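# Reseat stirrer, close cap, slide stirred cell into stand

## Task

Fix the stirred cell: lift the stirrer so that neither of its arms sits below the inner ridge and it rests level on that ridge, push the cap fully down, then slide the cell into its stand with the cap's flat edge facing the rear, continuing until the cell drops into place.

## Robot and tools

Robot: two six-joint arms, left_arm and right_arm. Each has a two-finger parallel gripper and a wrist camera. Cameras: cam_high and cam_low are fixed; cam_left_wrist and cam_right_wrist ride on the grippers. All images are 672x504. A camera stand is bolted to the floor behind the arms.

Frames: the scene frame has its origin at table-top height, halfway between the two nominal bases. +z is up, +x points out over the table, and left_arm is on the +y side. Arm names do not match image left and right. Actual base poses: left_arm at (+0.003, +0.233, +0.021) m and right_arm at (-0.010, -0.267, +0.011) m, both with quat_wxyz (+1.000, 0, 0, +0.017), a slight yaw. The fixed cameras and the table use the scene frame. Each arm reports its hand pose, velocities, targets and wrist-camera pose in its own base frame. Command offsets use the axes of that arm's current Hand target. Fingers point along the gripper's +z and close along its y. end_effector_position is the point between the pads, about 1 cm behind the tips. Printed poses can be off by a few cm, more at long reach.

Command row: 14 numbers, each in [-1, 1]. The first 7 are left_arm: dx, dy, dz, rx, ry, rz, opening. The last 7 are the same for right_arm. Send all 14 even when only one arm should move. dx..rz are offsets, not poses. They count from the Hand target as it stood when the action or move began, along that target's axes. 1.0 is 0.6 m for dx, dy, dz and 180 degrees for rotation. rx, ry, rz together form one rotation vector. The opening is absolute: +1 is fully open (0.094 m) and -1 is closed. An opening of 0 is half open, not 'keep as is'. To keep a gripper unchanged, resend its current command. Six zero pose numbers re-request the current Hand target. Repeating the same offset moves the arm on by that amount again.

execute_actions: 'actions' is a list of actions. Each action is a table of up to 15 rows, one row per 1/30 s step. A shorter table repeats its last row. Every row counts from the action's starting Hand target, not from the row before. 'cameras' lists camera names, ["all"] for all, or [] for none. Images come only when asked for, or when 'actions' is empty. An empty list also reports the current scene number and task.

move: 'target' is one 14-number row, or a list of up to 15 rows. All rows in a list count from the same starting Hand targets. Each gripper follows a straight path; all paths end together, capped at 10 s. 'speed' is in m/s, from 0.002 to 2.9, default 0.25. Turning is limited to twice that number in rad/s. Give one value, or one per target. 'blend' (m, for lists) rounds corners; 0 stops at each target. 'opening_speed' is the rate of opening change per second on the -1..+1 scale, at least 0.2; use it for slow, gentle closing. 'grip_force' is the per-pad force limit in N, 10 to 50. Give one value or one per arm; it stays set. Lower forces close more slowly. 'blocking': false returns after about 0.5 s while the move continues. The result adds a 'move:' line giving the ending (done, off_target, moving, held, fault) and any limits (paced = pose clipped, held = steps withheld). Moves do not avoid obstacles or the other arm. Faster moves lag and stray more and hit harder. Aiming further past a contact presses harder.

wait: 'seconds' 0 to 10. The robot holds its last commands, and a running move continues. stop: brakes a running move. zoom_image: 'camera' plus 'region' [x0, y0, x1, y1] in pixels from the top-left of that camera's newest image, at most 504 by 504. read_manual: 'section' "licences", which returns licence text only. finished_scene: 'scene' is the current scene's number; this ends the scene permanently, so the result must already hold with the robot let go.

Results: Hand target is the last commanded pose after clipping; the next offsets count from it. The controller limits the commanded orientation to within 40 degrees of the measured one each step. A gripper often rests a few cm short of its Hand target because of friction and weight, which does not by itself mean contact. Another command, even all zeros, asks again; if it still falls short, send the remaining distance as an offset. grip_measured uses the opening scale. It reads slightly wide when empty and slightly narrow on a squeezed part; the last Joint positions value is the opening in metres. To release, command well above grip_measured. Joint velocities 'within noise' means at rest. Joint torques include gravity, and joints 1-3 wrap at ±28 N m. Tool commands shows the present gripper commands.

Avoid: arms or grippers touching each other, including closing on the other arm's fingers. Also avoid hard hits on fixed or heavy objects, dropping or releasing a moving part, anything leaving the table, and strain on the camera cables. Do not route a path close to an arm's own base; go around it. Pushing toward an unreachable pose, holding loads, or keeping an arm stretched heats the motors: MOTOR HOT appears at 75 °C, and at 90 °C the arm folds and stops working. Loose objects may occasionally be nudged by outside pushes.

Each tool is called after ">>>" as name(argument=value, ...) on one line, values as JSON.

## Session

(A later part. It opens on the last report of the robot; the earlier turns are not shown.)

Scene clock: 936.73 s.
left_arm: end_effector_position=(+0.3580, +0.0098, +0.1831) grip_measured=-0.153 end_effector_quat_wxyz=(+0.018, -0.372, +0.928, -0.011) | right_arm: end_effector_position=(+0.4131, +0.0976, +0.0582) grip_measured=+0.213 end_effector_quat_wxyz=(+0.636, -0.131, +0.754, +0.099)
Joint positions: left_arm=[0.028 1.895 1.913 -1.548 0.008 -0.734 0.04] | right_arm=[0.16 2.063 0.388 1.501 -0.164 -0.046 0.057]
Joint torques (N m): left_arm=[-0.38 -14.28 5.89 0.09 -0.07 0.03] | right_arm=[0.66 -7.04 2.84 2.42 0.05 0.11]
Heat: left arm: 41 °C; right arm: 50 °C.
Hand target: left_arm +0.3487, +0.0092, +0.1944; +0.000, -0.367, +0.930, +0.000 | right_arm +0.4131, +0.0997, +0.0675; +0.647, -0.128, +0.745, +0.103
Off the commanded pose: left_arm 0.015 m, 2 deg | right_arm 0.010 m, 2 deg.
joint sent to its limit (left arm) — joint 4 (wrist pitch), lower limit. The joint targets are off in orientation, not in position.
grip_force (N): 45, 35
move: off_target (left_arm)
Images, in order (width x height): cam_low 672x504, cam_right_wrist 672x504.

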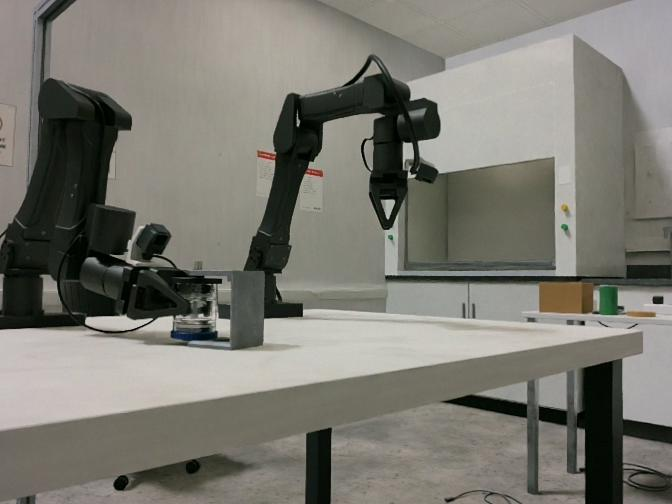

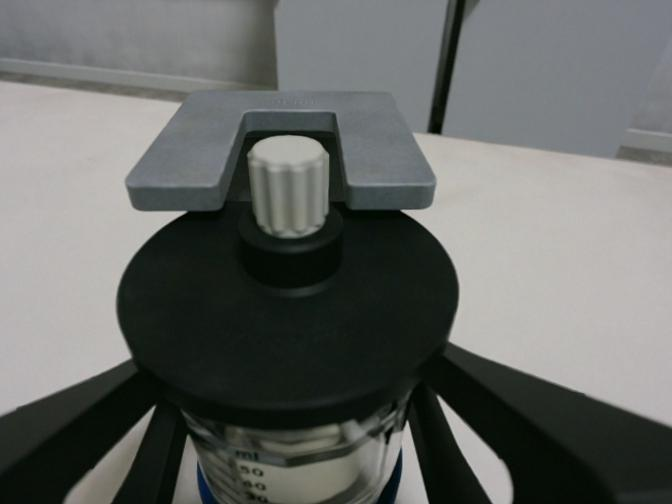

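>>> move(target=[0,0,0,0,0,0.0,-0.15,-0.006,0.0,0,0.0,0.0,0,0.05], speed=0.02, cameras=["cam_low","cam_right_wrist"])

>>> zoom_image(camera="cam_low", region=[120, 255, 270, 360])

Scene clock: 947.63 s.
left_arm: end_effector_position=(+0.3580, +0.0098, +0.1831) grip_measured=-0.153 end_effector_quat_wxyz=(+0.018, -0.372, +0.928, -0.011) | right_arm: end_effector_position=(+0.4130, +0.0975, +0.0577) grip_measured=+0.213 end_effector_quat_wxyz=(+0.635, -0.131, +0.755, +0.099)
Joint positions: left_arm=[0.028 1.895 1.913 -1.548 0.008 -0.734 0.04] | right_arm=[0.16 2.063 0.388 1.499 -0.164 -0.046 0.057]
Joint torques (N m): left_arm=[-0.5 -14.23 5.87 0.11 -0.08 0.03] | right_arm=[0.69 -8.64 2.93 2.21 0.05 0.11]
Heat: left arm: 41 °C; right arm: 50 °C.
Hand target: left_arm +0.3487, +0.0092, +0.1944; +0.000, -0.367, +0.930, +0.000 | right_arm +0.4136, +0.0999, +0.0711; +0.647, -0.128, +0.745, +0.103
Off the commanded pose: left_arm 0.015 m, 2 deg | right_arm 0.014 m, 2 deg.
joint sent to its limit (left arm) — joint 4 (wrist pitch), lower limit. The joint targets are off in orientation, not in position.
grip_force (N): 45, 35
move: off_target (left_arm, right_arm)
Images, in order (width x height): cam_low 672x504, cam_right_wrist 672x504.

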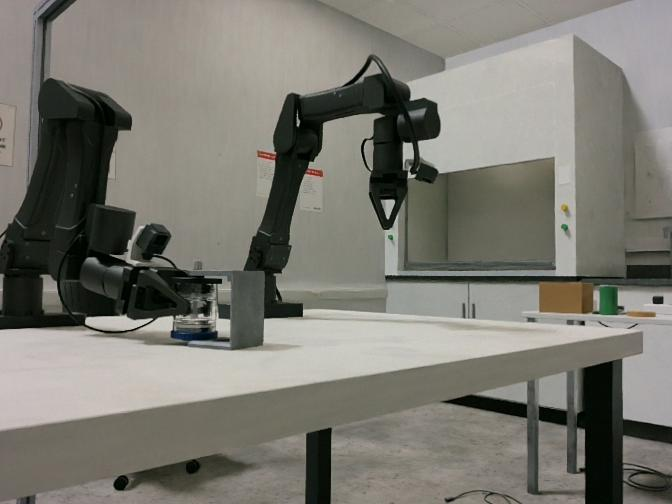

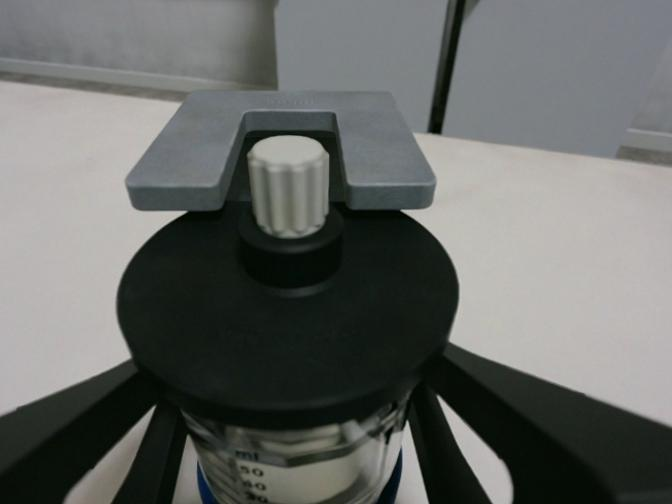

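Scaled by 3.360 from the camera's 672x504 image, which has a finer 960x720 frame.

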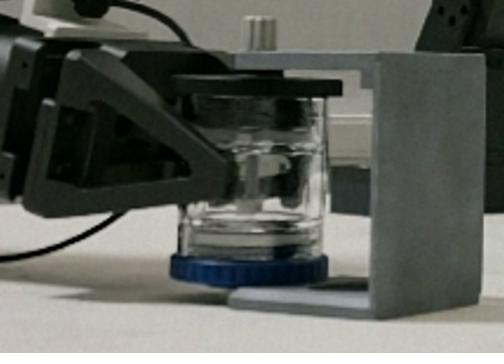

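>>> move(target=[0,0,0,0,0,0.0,-0.15,0.0,0.0,0.015,0.0,0.0,0,0.05], speed=0.03, cameras=["cam_low","cam_right_wrist"])

>>> zoom_image(camera="cam_low", region=[120, 255, 270, 360])

Scene clock: 952.33 s.
left_arm: end_effector_position=(+0.3580, +0.0098, +0.1831) grip_measured=-0.153 end_effector_quat_wxyz=(+0.018, -0.372, +0.928, -0.011) | right_arm: end_effector_position=(+0.4162, +0.0997, +0.0578) grip_measured=+0.213 end_effector_quat_wxyz=(+0.635, -0.131, +0.755, +0.099)
Joint positions: left_arm=[0.028 1.895 1.913 -1.548 0.008 -0.734 0.04] | right_arm=[0.166 2.063 0.402 1.483 -0.158 -0.045 0.057]
Joint torques (N m): left_arm=[-0.39 -14.23 5.86 0.1 -0.06 0.03] | right_arm=[0.64 -7.51 4.81 2.17 0.05 0.11]
Heat: left arm: 41 °C; right arm: 50 °C.
Hand target: left_arm +0.3487, +0.0092, +0.1944; +0.000, -0.367, +0.930, +0.000 | right_arm +0.4221, +0.1027, +0.0699; +0.647, -0.128, +0.745, +0.103
Off the commanded pose: left_arm 0.015 m, 2 deg | right_arm 0.014 m, 2 deg.
joint sent to its limit (left arm) — joint 4 (wrist pitch), lower limit. The joint targets are off in orientation, not in position.
grip_force (N): 45, 35
move: off_target (left_arm, right_arm)
Images, in order (width x height): cam_low 672x504, cam_right_wrist 672x504.

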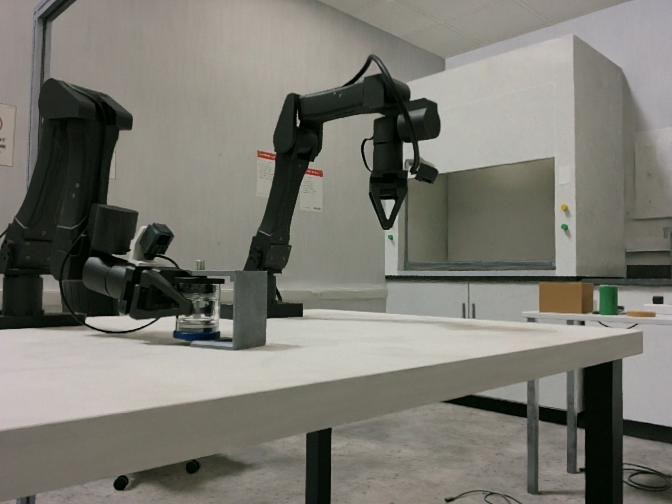

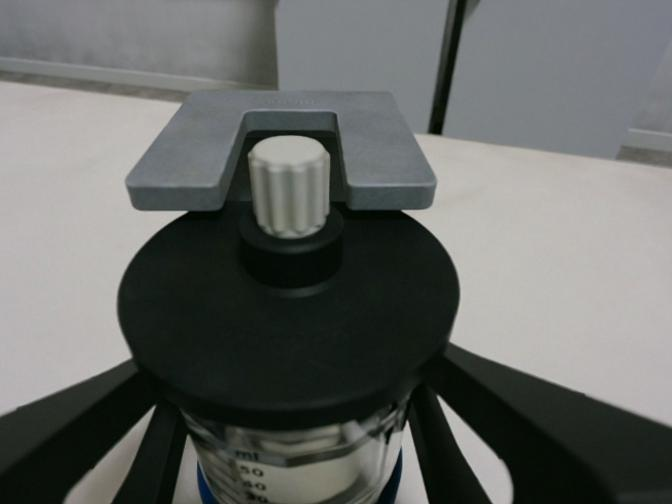

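Scaled by 3.360 from the camera's 672x504 image, which has a finer 960x720 frame.

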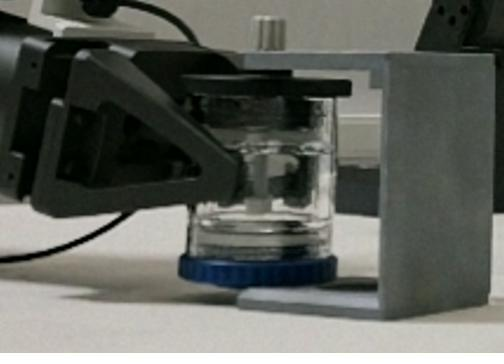

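>>> zoom_image(camera="cam_low", region=[165, 260, 215, 295])

>>> zoom_image(camera="cam_right_wrist", region=[100, 160, 260, 260])

>>> zoom_image(camera="cam_right_wrist", region=[310, 160, 470, 360])

Scaled by 10.080 from the camera's 672x504 image, which has a finer 960x720 frame.

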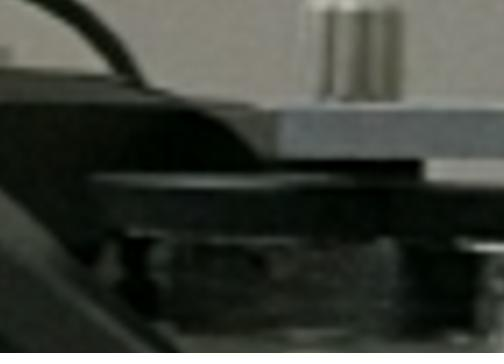

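Scaled by 3.150 from the camera's 672x504 image, which has a finer 960x720 frame.

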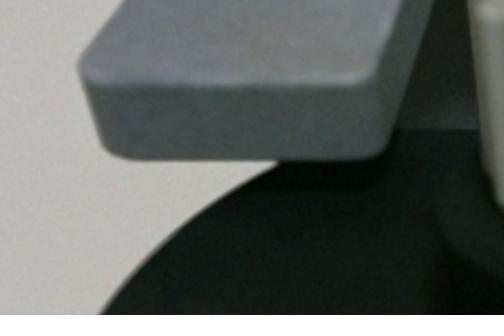

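Scaled by 2.520 from the camera's 672x504 image, which has a finer 960x720 frame.

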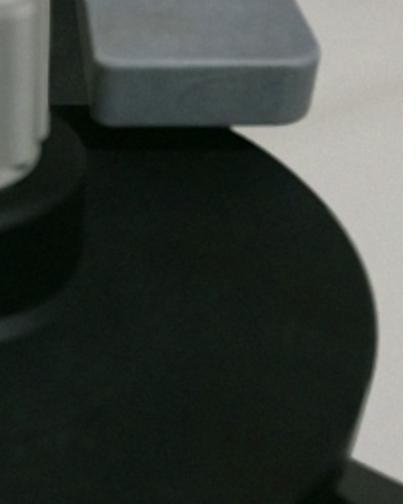

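>>> move(target=[0,0,0,0,0,0.0,-0.15,-0.008,0.0,-0.005,0.0,0.0,0,0.05], speed=0.02, cameras=["cam_low","cam_right_wrist"])

>>> zoom_image(camera="cam_low", region=[120, 255, 270, 360])

Scene clock: 974.33 s.
left_arm: end_effector_position=(+0.3580, +0.0098, +0.1831) grip_measured=-0.153 end_effector_quat_wxyz=(+0.018, -0.372, +0.928, -0.011) | right_arm: end_effector_position=(+0.4160, +0.0997, +0.0579) grip_measured=+0.213 end_effector_quat_wxyz=(+0.631, -0.131, +0.758, +0.099)
Joint positions: left_arm=[0.028 1.895 1.913 -1.548 0.008 -0.734 0.04] | right_arm=[0.166 2.05 0.402 1.462 -0.158 -0.045 0.057]
Joint torques (N m): left_arm=[-0.36 -14.23 5.91 0.09 -0.07 0.03] | right_arm=[0.49 -8.92 3.97 2.16 0.03 0.11]
Heat: left arm: 41 °C; right arm: 50 °C.
Hand target: left_arm +0.3487, +0.0092, +0.1944; +0.000, -0.367, +0.930, +0.000 | right_arm +0.4199, +0.1020, +0.0750; +0.647, -0.128, +0.745, +0.103
Off the commanded pose: left_arm 0.015 m, 2 deg | right_arm 0.018 m, 2 deg.
joint sent to its limit (left arm) — joint 4 (wrist pitch), lower limit. The joint targets are off in orientation, not in position.
grip_force (N): 45, 35
move: off_target (left_arm, right_arm)
Images, in order (width x height): cam_low 672x504, cam_right_wrist 672x504.

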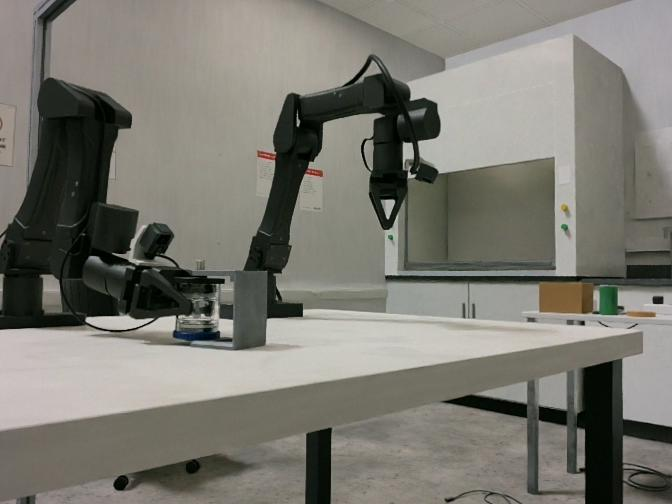

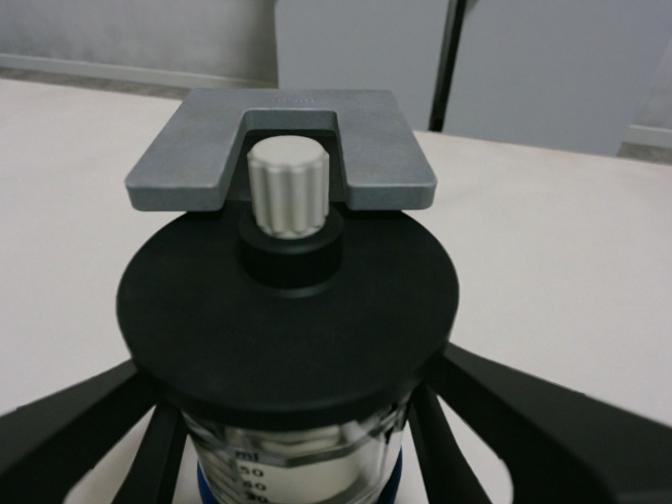

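Scaled by 3.360 from the camera's 672x504 image, which has a finer 960x720 frame.

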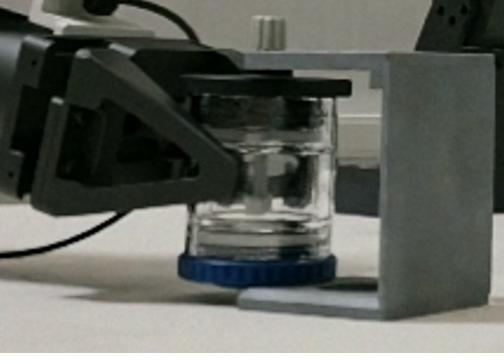

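>>> move(target=[0,0,0,0,0,0.0,-0.15,-0.008,0.0,0,0.0,-0.01,0,0.05], speed=0.02, cameras=["cam_low","cam_right_wrist"])

>>> zoom_image(camera="cam_low", region=[120, 255, 270, 360])

Scene clock: 978.87 s.
left_arm: end_effector_position=(+0.3580, +0.0098, +0.1831) grip_measured=-0.153 end_effector_quat_wxyz=(+0.018, -0.372, +0.928, -0.011) | right_arm: end_effector_position=(+0.4161, +0.0997, +0.0584) grip_measured=+0.213 end_effector_quat_wxyz=(+0.632, -0.130, +0.757, +0.100)
Joint positions: left_arm=[0.028 1.895 1.913 -1.548 0.008 -0.734 0.04] | right_arm=[0.166 2.05 0.402 1.464 -0.158 -0.041 0.057]
Joint torques (N m): left_arm=[-0.42 -14.27 5.85 0.11 -0.06 0.02] | right_arm=[0.47 -7.64 3.88 2.67 0.02 0.12]
Heat: left arm: 41 °C; right arm: 50 °C.
Hand target: left_arm +0.3487, +0.0092, +0.1944; +0.000, -0.367, +0.930, +0.000 | right_arm +0.4205, +0.1023, +0.0797; +0.658, -0.126, +0.735, +0.105
Off the commanded pose: left_arm 0.015 m, 2 deg | right_arm 0.022 m, 4 deg.
joint sent to its limit (left arm) — joint 4 (wrist pitch), lower limit. The joint targets are off in orientation, not in position.
grip_force (N): 45, 35
move: off_target (left_arm, right_arm)
Images, in order (width x height): cam_low 672x504, cam_right_wrist 672x504.

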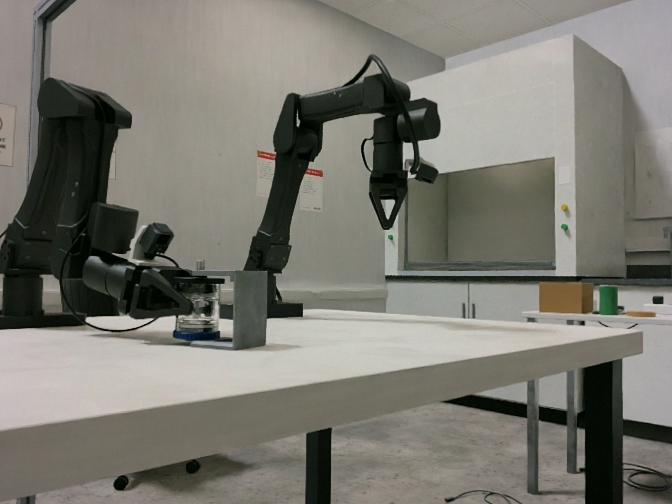

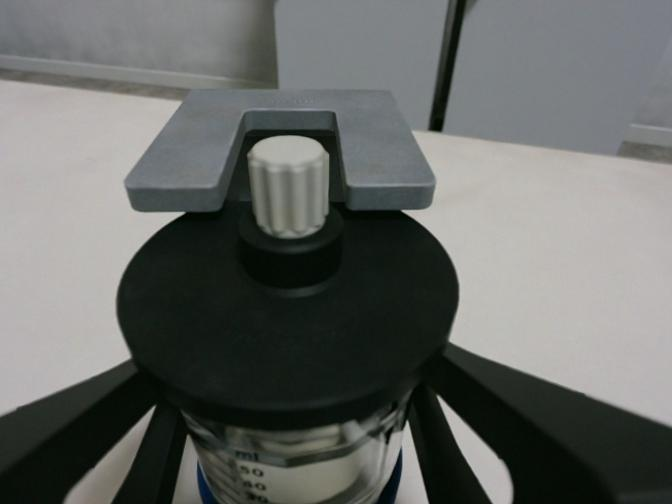

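Scaled by 3.360 from the camera's 672x504 image, which has a finer 960x720 frame.

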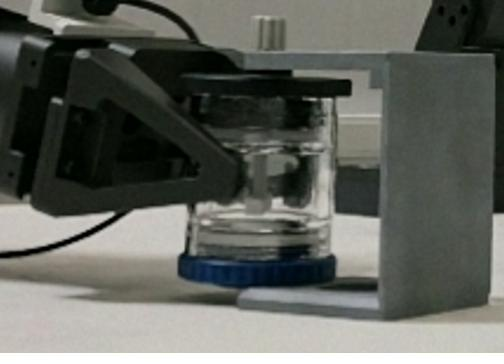

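>>> move(target=[0,0,0,0,0,0.0,-0.15,-0.010,0.0,0,0.0,0,0,0.05], speed=0.02, cameras=["cam_low","cam_right_wrist"])

>>> zoom_image(camera="cam_low", region=[120, 255, 270, 360])

Scene clock: 982.87 s.
left_arm: end_effector_position=(+0.3580, +0.0098, +0.1831) grip_measured=-0.153 end_effector_quat_wxyz=(+0.018, -0.372, +0.928, -0.011) | right_arm: end_effector_position=(+0.4160, +0.0997, +0.0589) grip_measured=+0.213 end_effector_quat_wxyz=(+0.630, -0.129, +0.759, +0.101)
Joint positions: left_arm=[0.028 1.895 1.913 -1.548 0.008 -0.734 0.04] | right_arm=[0.166 2.041 0.402 1.45 -0.158 -0.04 0.057]
Joint torques (N m): left_arm=[-0.51 -14.3 5.89 0.11 -0.06 0.03] | right_arm=[0.59 -9.46 4.03 2.46 0.01 0.11]
Heat: left arm: 41 °C; right arm: 51 °C.
Hand target: left_arm +0.3487, +0.0092, +0.1944; +0.000, -0.367, +0.930, +0.000 | right_arm +0.4211, +0.1026, +0.0857; +0.658, -0.126, +0.735, +0.105
Off the commanded pose: left_arm 0.015 m, 2 deg | right_arm 0.027 m, 4 deg.
joint sent to its limit (left arm) — joint 4 (wrist pitch), lower limit. The joint targets are off in orientation, not in position.
grip_force (N): 45, 35
move: off_target (left_arm, right_arm)
Images, in order (width x height): cam_low 672x504, cam_right_wrist 672x504.

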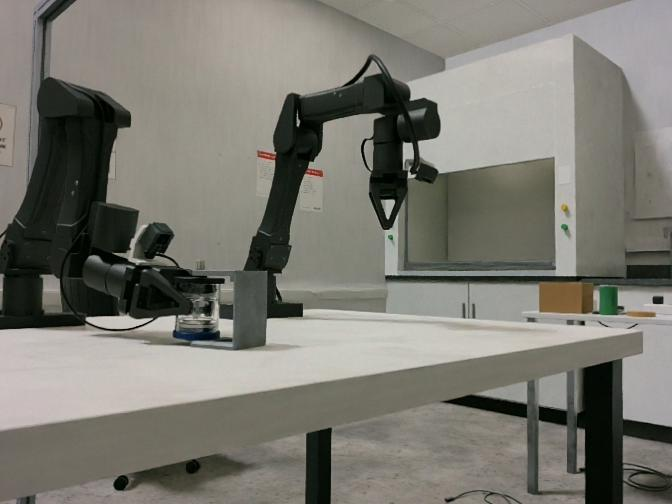

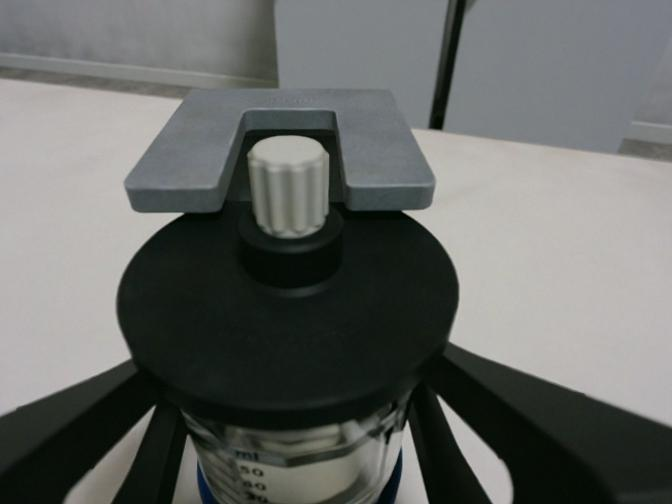

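Scaled by 3.360 from the camera's 672x504 image, which has a finer 960x720 frame.

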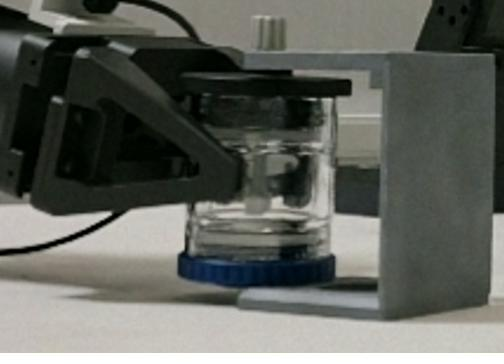

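>>> move(target=[0,0,0,0,0,0.0,-0.15,-0.003,0.0,0.018,0.0,0,0,0.05], speed=0.03, cameras=["cam_low","cam_right_wrist"])

>>> zoom_image(camera="cam_low", region=[120, 255, 270, 360])

Scene clock: 988.63 s.
left_arm: end_effector_position=(+0.3580, +0.0098, +0.1831) grip_measured=-0.153 end_effector_quat_wxyz=(+0.018, -0.372, +0.928, -0.011) | right_arm: end_effector_position=(+0.4221, +0.1029, +0.0593) grip_measured=+0.213 end_effector_quat_wxyz=(+0.629, -0.130, +0.760, +0.102)
Joint positions: left_arm=[0.028 1.895 1.913 -1.548 0.008 -0.734 0.04] | right_arm=[0.173 2.041 0.429 1.419 -0.155 -0.039 0.057]
Joint torques (N m): left_arm=[-0.39 -14.22 5.87 0.09 -0.07 0.01] | right_arm=[0.57 -8.85 5.46 2.43 0.05 0.11]
Heat: left arm: 41 °C; right arm: 51 °C.
Hand target: left_arm +0.3487, +0.0092, +0.1944; +0.000, -0.367, +0.930, +0.000 | right_arm +0.4315, +0.1062, +0.0863; +0.658, -0.126, +0.735, +0.105
Off the commanded pose: left_arm 0.015 m, 2 deg | right_arm 0.029 m, 5 deg.
joint sent to its limit (left arm) — joint 4 (wrist pitch), lower limit. The joint targets are off in orientation, not in position.
grip_force (N): 45, 35
move: off_target (left_arm, right_arm)
Images, in order (width x height): cam_low 672x504, cam_right_wrist 672x504.

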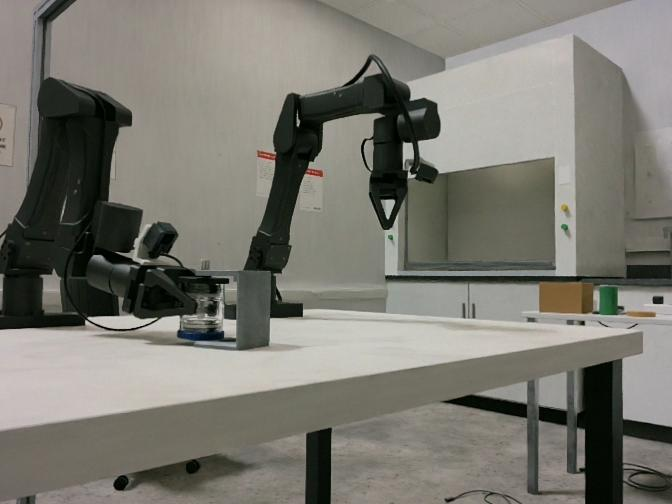

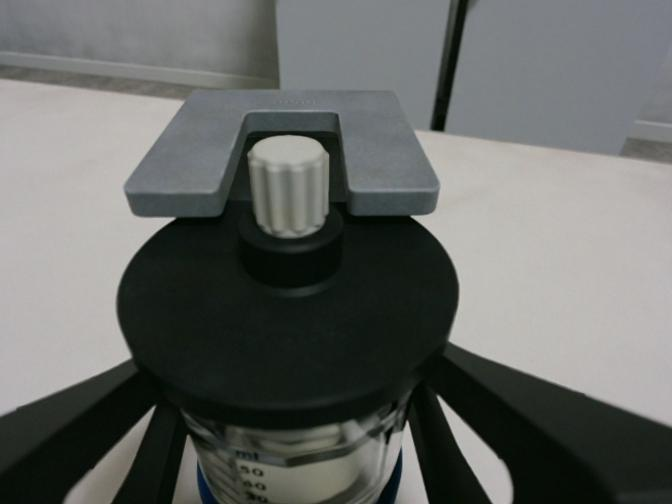

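Scaled by 3.360 from the camera's 672x504 image, which has a finer 960x720 frame.

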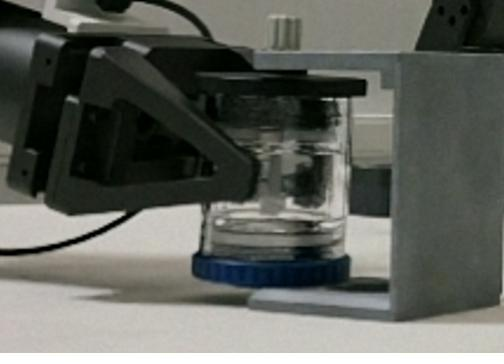

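>>> zoom_image(camera="cam_low", region=[170, 320, 250, 356])

>>> zoom_image(camera="cam_low", region=[170, 260, 250, 300])

Scaled by 6.300 from the camera's 672x504 image, which has a finer 960x720 frame.

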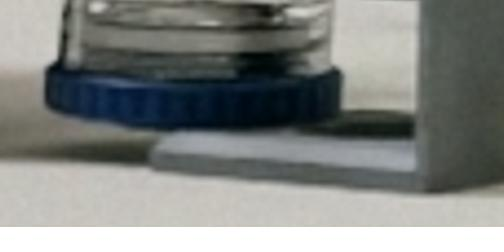

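Scaled by 6.300 from the camera's 672x504 image, which has a finer 960x720 frame.

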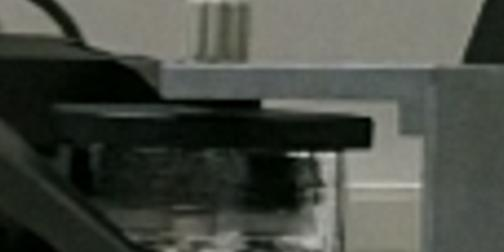

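>>> move(target=[0,0,0,0,0,0.0,-0.15,0.034,0.0,-0.008,0.0,0,0,0.05], speed=0.03, cameras=["cam_low","cam_right_wrist"])

>>> zoom_image(camera="cam_low", region=[170, 320, 250, 356])

>>> zoom_image(camera="cam_low", region=[170, 260, 250, 300])

Scene clock: 1016.63 s.
left_arm: end_effector_position=(+0.3580, +0.0098, +0.1831) grip_measured=-0.153 end_effector_quat_wxyz=(+0.018, -0.372, +0.928, -0.011) | right_arm: end_effector_position=(+0.4227, +0.1030, +0.0587) grip_measured=+0.213 end_effector_quat_wxyz=(+0.642, -0.130, +0.749, +0.102)
Joint positions: left_arm=[0.028 1.895 1.913 -1.548 0.008 -0.734 0.04] | right_arm=[0.173 2.093 0.429 1.505 -0.155 -0.039 0.057]
Joint torques (N m): left_arm=[-0.31 -14.17 5.89 0.11 -0.08 0.03] | right_arm=[0.13 -5.08 3.55 2.84 0.01 0.1]
Heat: left arm: 41 °C; right arm: 53 °C.
Hand target: left_arm +0.3487, +0.0092, +0.1944; +0.000, -0.367, +0.930, +0.000 | right_arm +0.4249, +0.1037, +0.0665; +0.658, -0.126, +0.735, +0.105
Off the commanded pose: left_arm 0.015 m, 2 deg | right_arm 0.008 m, 3 deg.
joint sent to its limit (left arm) — joint 4 (wrist pitch), lower limit. The joint targets are off in orientation, not in position.
grip_force (N): 45, 35
move: off_target (left_arm, right_arm)
Images, in order (width x height): cam_low 672x504, cam_right_wrist 672x504.

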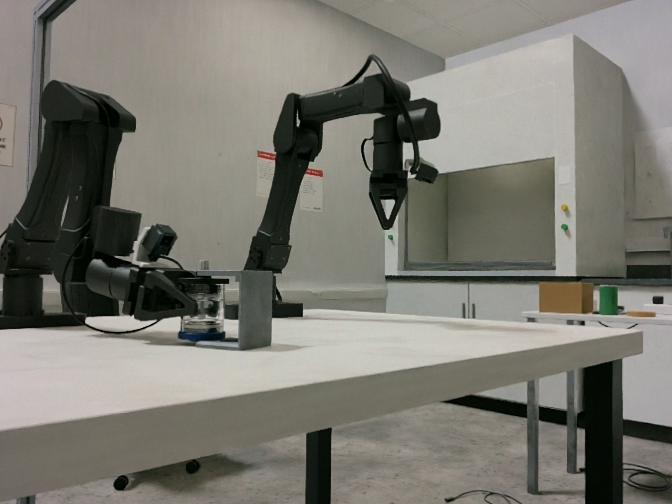

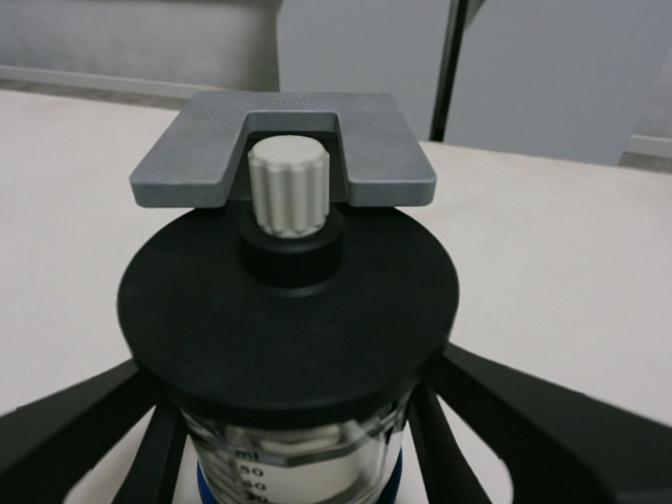

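Scaled by 6.300 from the camera's 672x504 image, which has a finer 960x720 frame.

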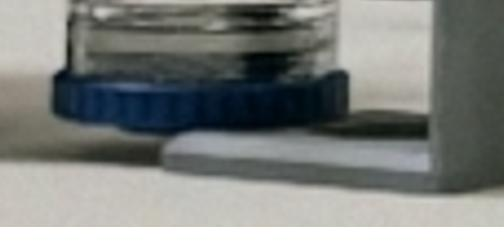

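Scaled by 6.300 from the camera's 672x504 image, which has a finer 960x720 frame.

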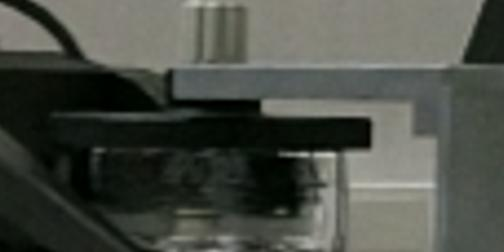

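>>> move(target=[[0.033,-0.084,-0.05,0.553,-0.240,0.553,-0.15,0,0,0,0,0,0,0.05],[0.266,-0.404,0.158,0.553,-0.240,0.553,-0.15,0,0,0,0,0,0,0.05]], speed=0.2, blend=0.01, cameras=["all"])

Scene clock: 1055.87 s.
left_arm: end_effector_position=(+0.3960, -0.2778, +0.0744) grip_measured=-0.153 end_effector_quat_wxyz=(+0.421, +0.554, +0.456, -0.555) | right_arm: end_effector_position=(+0.4227, +0.1030, +0.0587) grip_measured=+0.213 end_effector_quat_wxyz=(+0.642, -0.130, +0.749, +0.102)
Joint positions: left_arm=[-0.232 2.512 1.757 -0.86 1.541 1.575 0.04] | right_arm=[0.173 2.093 0.429 1.505 -0.155 -0.039 0.057]
Joint torques (N m): left_arm=[0.25 -19.38 5.18 0.28 1.09 -0.16] | right_arm=[0.16 -5.08 3.54 2.84 0.02 0.09]
Heat: left arm: 42 °C; right arm: 57 °C.
Hand target: left_arm +0.3974, -0.2770, +0.0998; +0.500, +0.500, +0.500, -0.500 | right_arm +0.4249, +0.1037, +0.0665; +0.658, -0.126, +0.735, +0.105
Off the commanded pose: left_arm 0.025 m, 14 deg | right_arm 0.008 m, 3 deg.
joint sent to its limit (left arm) — joint 5 (wrist yaw), upper limit. The joint targets are off in orientation, not in position.
grip_force (N): 45, 35
move: off_target (left_arm, right_arm)

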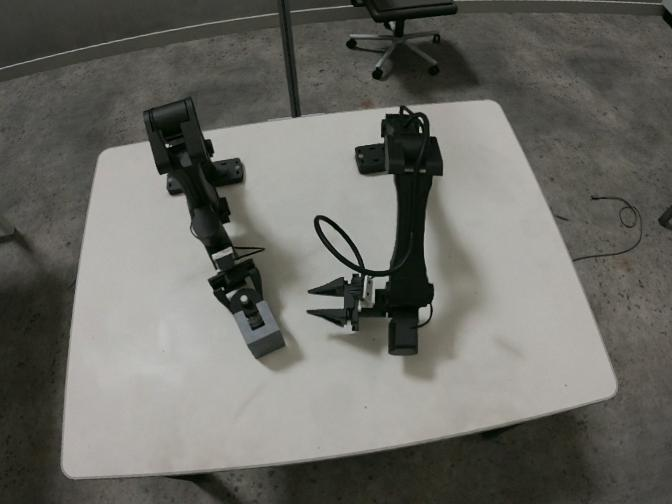

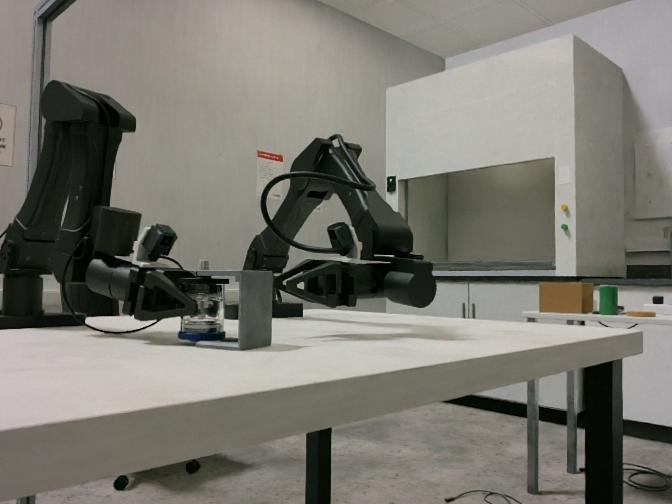

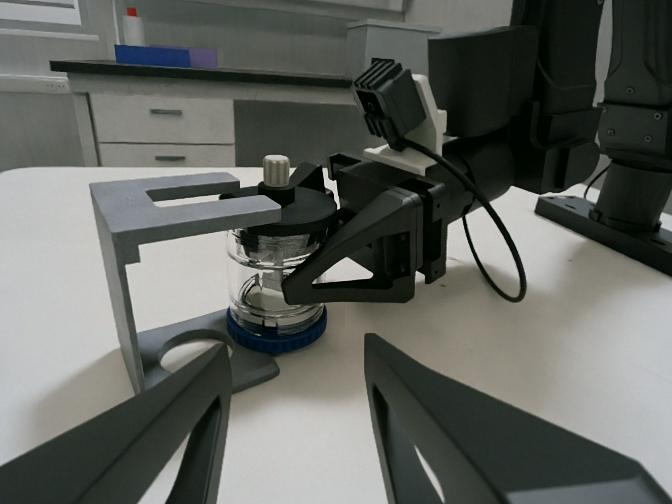

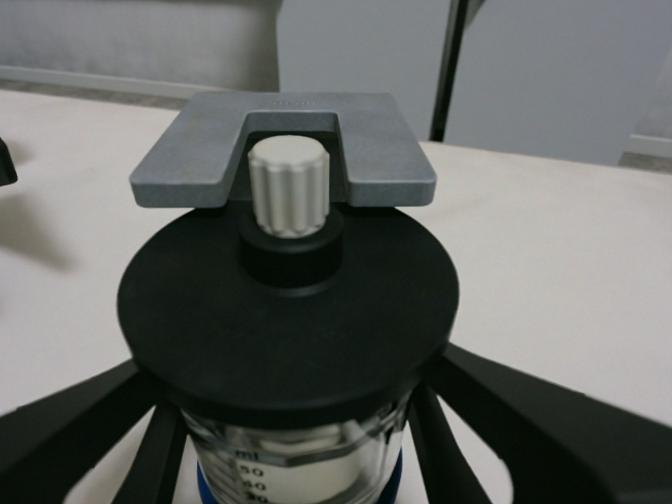

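Superb view.

>>> zoom_image(camera="cam_left_wrist", region=[80, 140, 360, 400])

>>> zoom_image(camera="cam_left_wrist", region=[200, 290, 340, 400])

>>> zoom_image(camera="cam_left_wrist", region=[200, 150, 340, 260])

Scaled by 1.800 from the camera's 672x504 image, which has a finer 960x720 frame.

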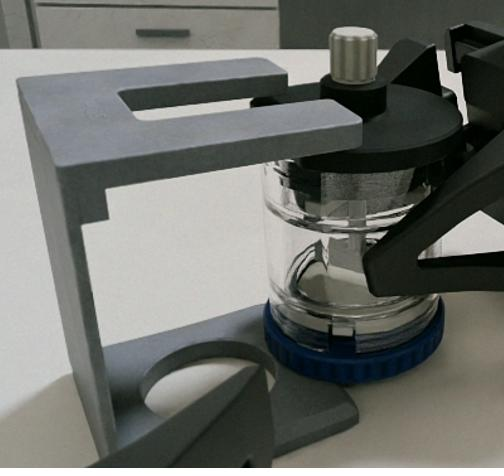

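Scaled by 3.600 from the camera's 672x504 image, which has a finer 960x720 frame.

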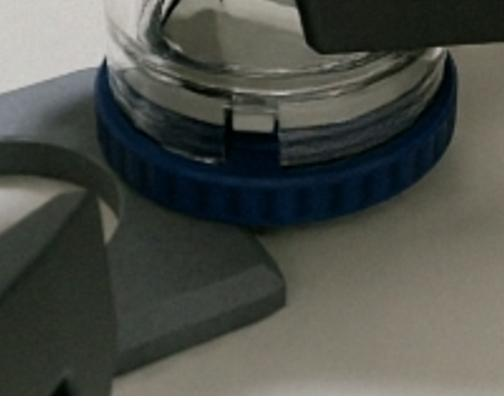

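Scaled by 3.600 from the camera's 672x504 image, which has a finer 960x720 frame.

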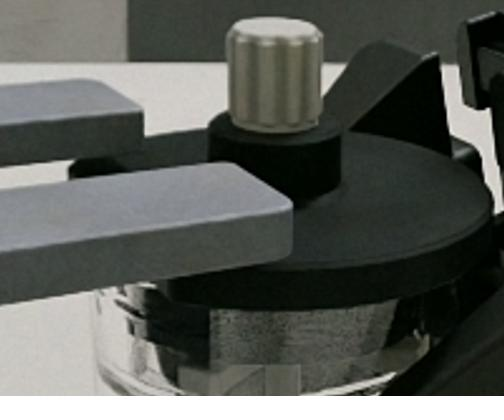

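>>> move(target=[0,0,0,0,0,0.0,-0.15,-0.012,0.0,-0.03,0.0,0,0,0.05], speed=0.04, cameras=["cam_left_wrist","cam_right_wrist"])

>>> zoom_image(camera="cam_left_wrist", region=[80, 140, 360, 400])

Scene clock: 1065.83 s.
left_arm: end_effector_position=(+0.3961, -0.2778, +0.0744) grip_measured=-0.153 end_effector_quat_wxyz=(+0.421, +0.554, +0.456, -0.555) | right_arm: end_effector_position=(+0.4062, +0.0990, +0.0527) grip_measured=+0.213 end_effector_quat_wxyz=(+0.632, -0.129, +0.757, +0.101)
Joint positions: left_arm=[-0.232 2.512 1.757 -0.86 1.541 1.574 0.04] | right_arm=[0.17 2.08 0.364 1.532 -0.155 -0.039 0.057]
Joint torques (N m): left_arm=[0.31 -18.92 5.79 0.11 1.09 -0.01] | right_arm=[-0.49 -8.61 2.63 2.62 -0.08 0.09]
Heat: left arm: 43 °C; right arm: 57 °C.
Hand target: left_arm +0.3973, -0.2768, +0.0991; +0.440, +0.553, +0.439, -0.555 (not the last commanded pose) | right_arm +0.4086, +0.0983, +0.0757; +0.659, -0.126, +0.734, +0.105
Off the commanded pose: left_arm 0.025 m, 14 deg | right_arm 0.023 m, 4 deg.
joint sent to its limit (left arm) — joint 5 (wrist yaw), upper limit.
grip_force (N): 45, 35
move: off_target (left_arm, right_arm)
Images, in order (width x height): cam_left_wrist 672x504, cam_right_wrist 672x504.

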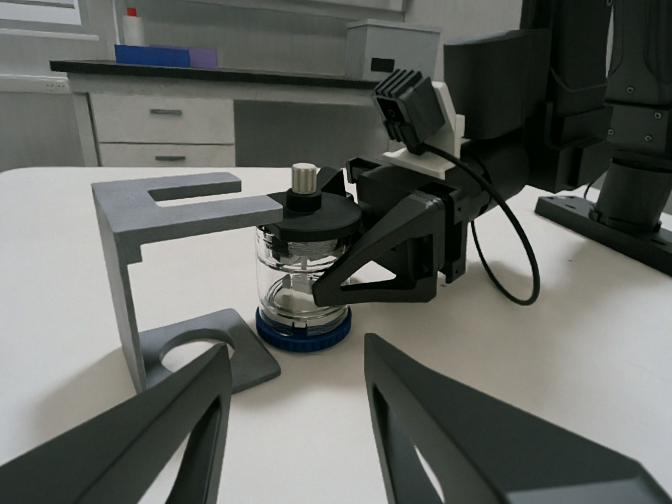

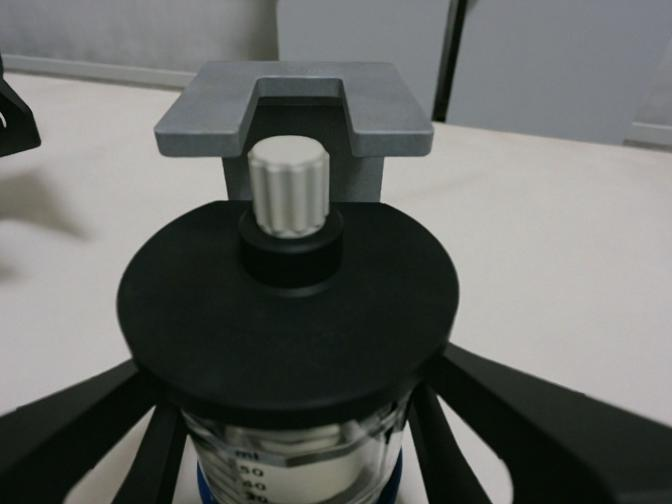

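Scaled by 1.800 from the camera's 672x504 image, which has a finer 960x720 frame.

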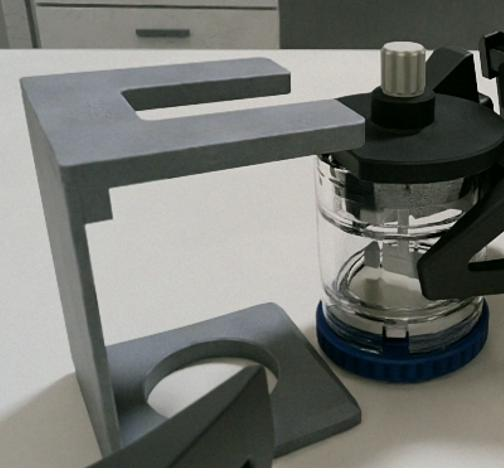

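>>> move(target=[0,0,0,0,0,0.0,-0.15,-0.012,0.0,0,0.0,0,0,0.05], speed=0.04, cameras=["cam_left_wrist"])

>>> zoom_image(camera="cam_left_wrist", region=[80, 140, 360, 400])

Scene clock: 1070.17 s.
left_arm: end_effector_position=(+0.3961, -0.2778, +0.0744) grip_measured=-0.153 end_effector_quat_wxyz=(+0.421, +0.554, +0.456, -0.555) | right_arm: end_effector_position=(+0.4068, +0.0991, +0.0579) grip_measured=+0.213 end_effector_quat_wxyz=(+0.631, -0.129, +0.758, +0.101)
Joint positions: left_arm=[-0.232 2.512 1.757 -0.86 1.541 1.574 0.04] | right_arm=[0.17 2.043 0.364 1.493 -0.155 -0.039 0.057]
Joint torques (N m): left_arm=[0.27 -18.92 5.83 0.11 1.06 0] | right_arm=[-0.4 -9.22 2.95 2.54 -0.06 0.08]
Heat: left arm: 44 °C; right arm: 57 °C.
Hand target: left_arm +0.3973, -0.2768, +0.0991; +0.440, +0.553, +0.439, -0.555 | right_arm +0.4093, +0.0986, +0.0828; +0.658, -0.126, +0.735, +0.105
Off the commanded pose: left_arm 0.025 m, 3 deg | right_arm 0.025 m, 4 deg.
joint sent to its limit (left arm) — joint 5 (wrist yaw), upper limit. The joint targets still meet the commanded pose.
grip_force (N): 45, 35
move: off_target (left_arm, right_arm)
Images, in order (width x height): cam_left_wrist 672x504.

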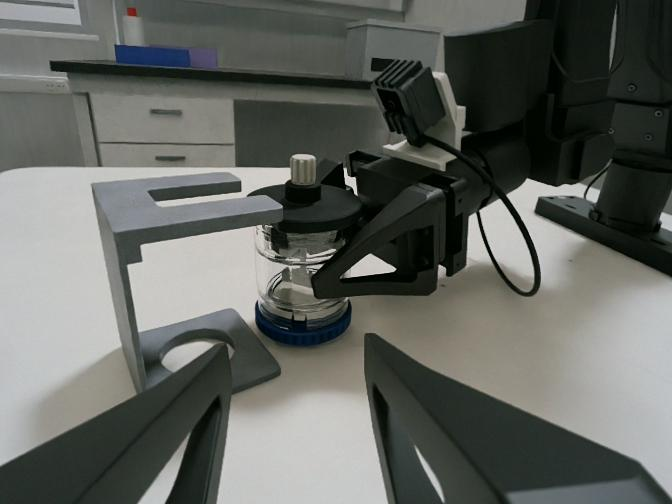

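Scaled by 1.800 from the camera's 672x504 image, which has a finer 960x720 frame.

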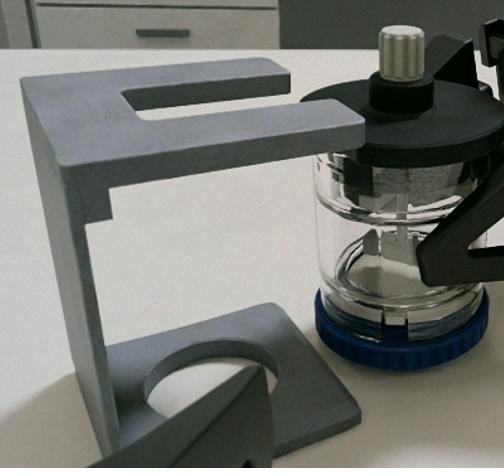

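>>> move(target=[0,0,0,0,0,0.0,-0.15,-0.006,0.0,0,0.0,-0.012,0,0.05], speed=0.04, cameras=["cam_left_wrist","cam_right_wrist"])

>>> zoom_image(camera="cam_left_wrist", region=[80, 140, 360, 400])

Scene clock: 1074.83 s.
left_arm: end_effector_position=(+0.3961, -0.2778, +0.0744) grip_measured=-0.153 end_effector_quat_wxyz=(+0.421, +0.554, +0.456, -0.555) | right_arm: end_effector_position=(+0.4078, +0.0993, +0.0641) grip_measured=+0.213 end_effector_quat_wxyz=(+0.641, -0.128, +0.750, +0.102)
Joint positions: left_arm=[-0.232 2.512 1.757 -0.86 1.541 1.574 0.04] | right_arm=[0.17 2.043 0.364 1.518 -0.155 -0.037 0.057]
Joint torques (N m): left_arm=[0.25 -18.93 5.75 0.11 1.09 -0.01] | right_arm=[-0.46 -7.23 2.88 2.89 -0.09 0.11]
Heat: left arm: 45 °C; right arm: 56 °C.
Hand target: left_arm +0.3973, -0.2768, +0.0991; +0.440, +0.553, +0.439, -0.555 | right_arm +0.4097, +0.0988, +0.0864; +0.672, -0.124, +0.722, +0.107
Off the commanded pose: left_arm 0.025 m, 3 deg | right_arm 0.022 m, 5 deg.
joint sent to its limit (left arm) — joint 5 (wrist yaw), upper limit. The joint targets still meet the commanded pose.
joint sent to its limit (right arm) — joint 4 (wrist pitch), upper limit. The joint targets still meet the commanded pose.
grip_force (N): 45, 35
move: off_target (left_arm, right_arm)
Images, in order (width x height): cam_left_wrist 672x504, cam_right_wrist 672x504.

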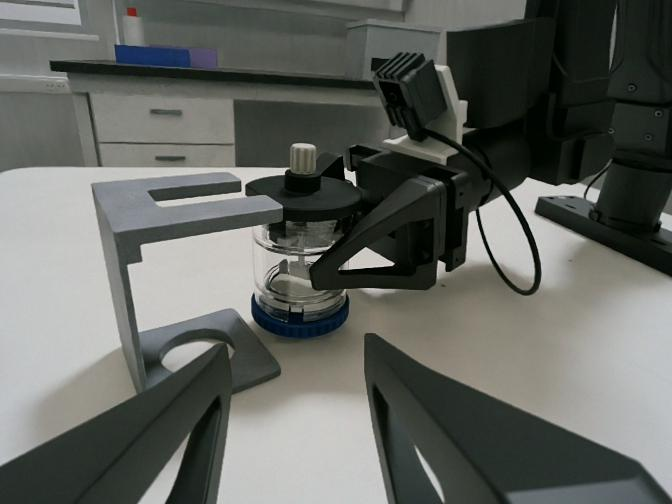

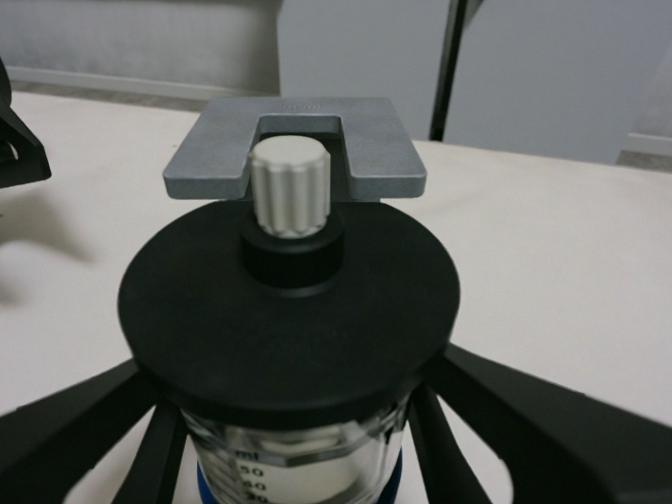

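Scaled by 1.800 from the camera's 672x504 image, which has a finer 960x720 frame.

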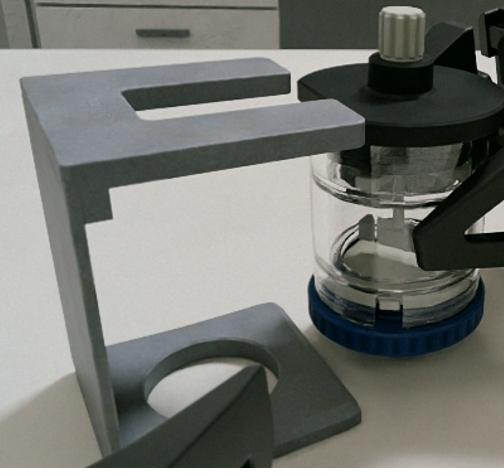

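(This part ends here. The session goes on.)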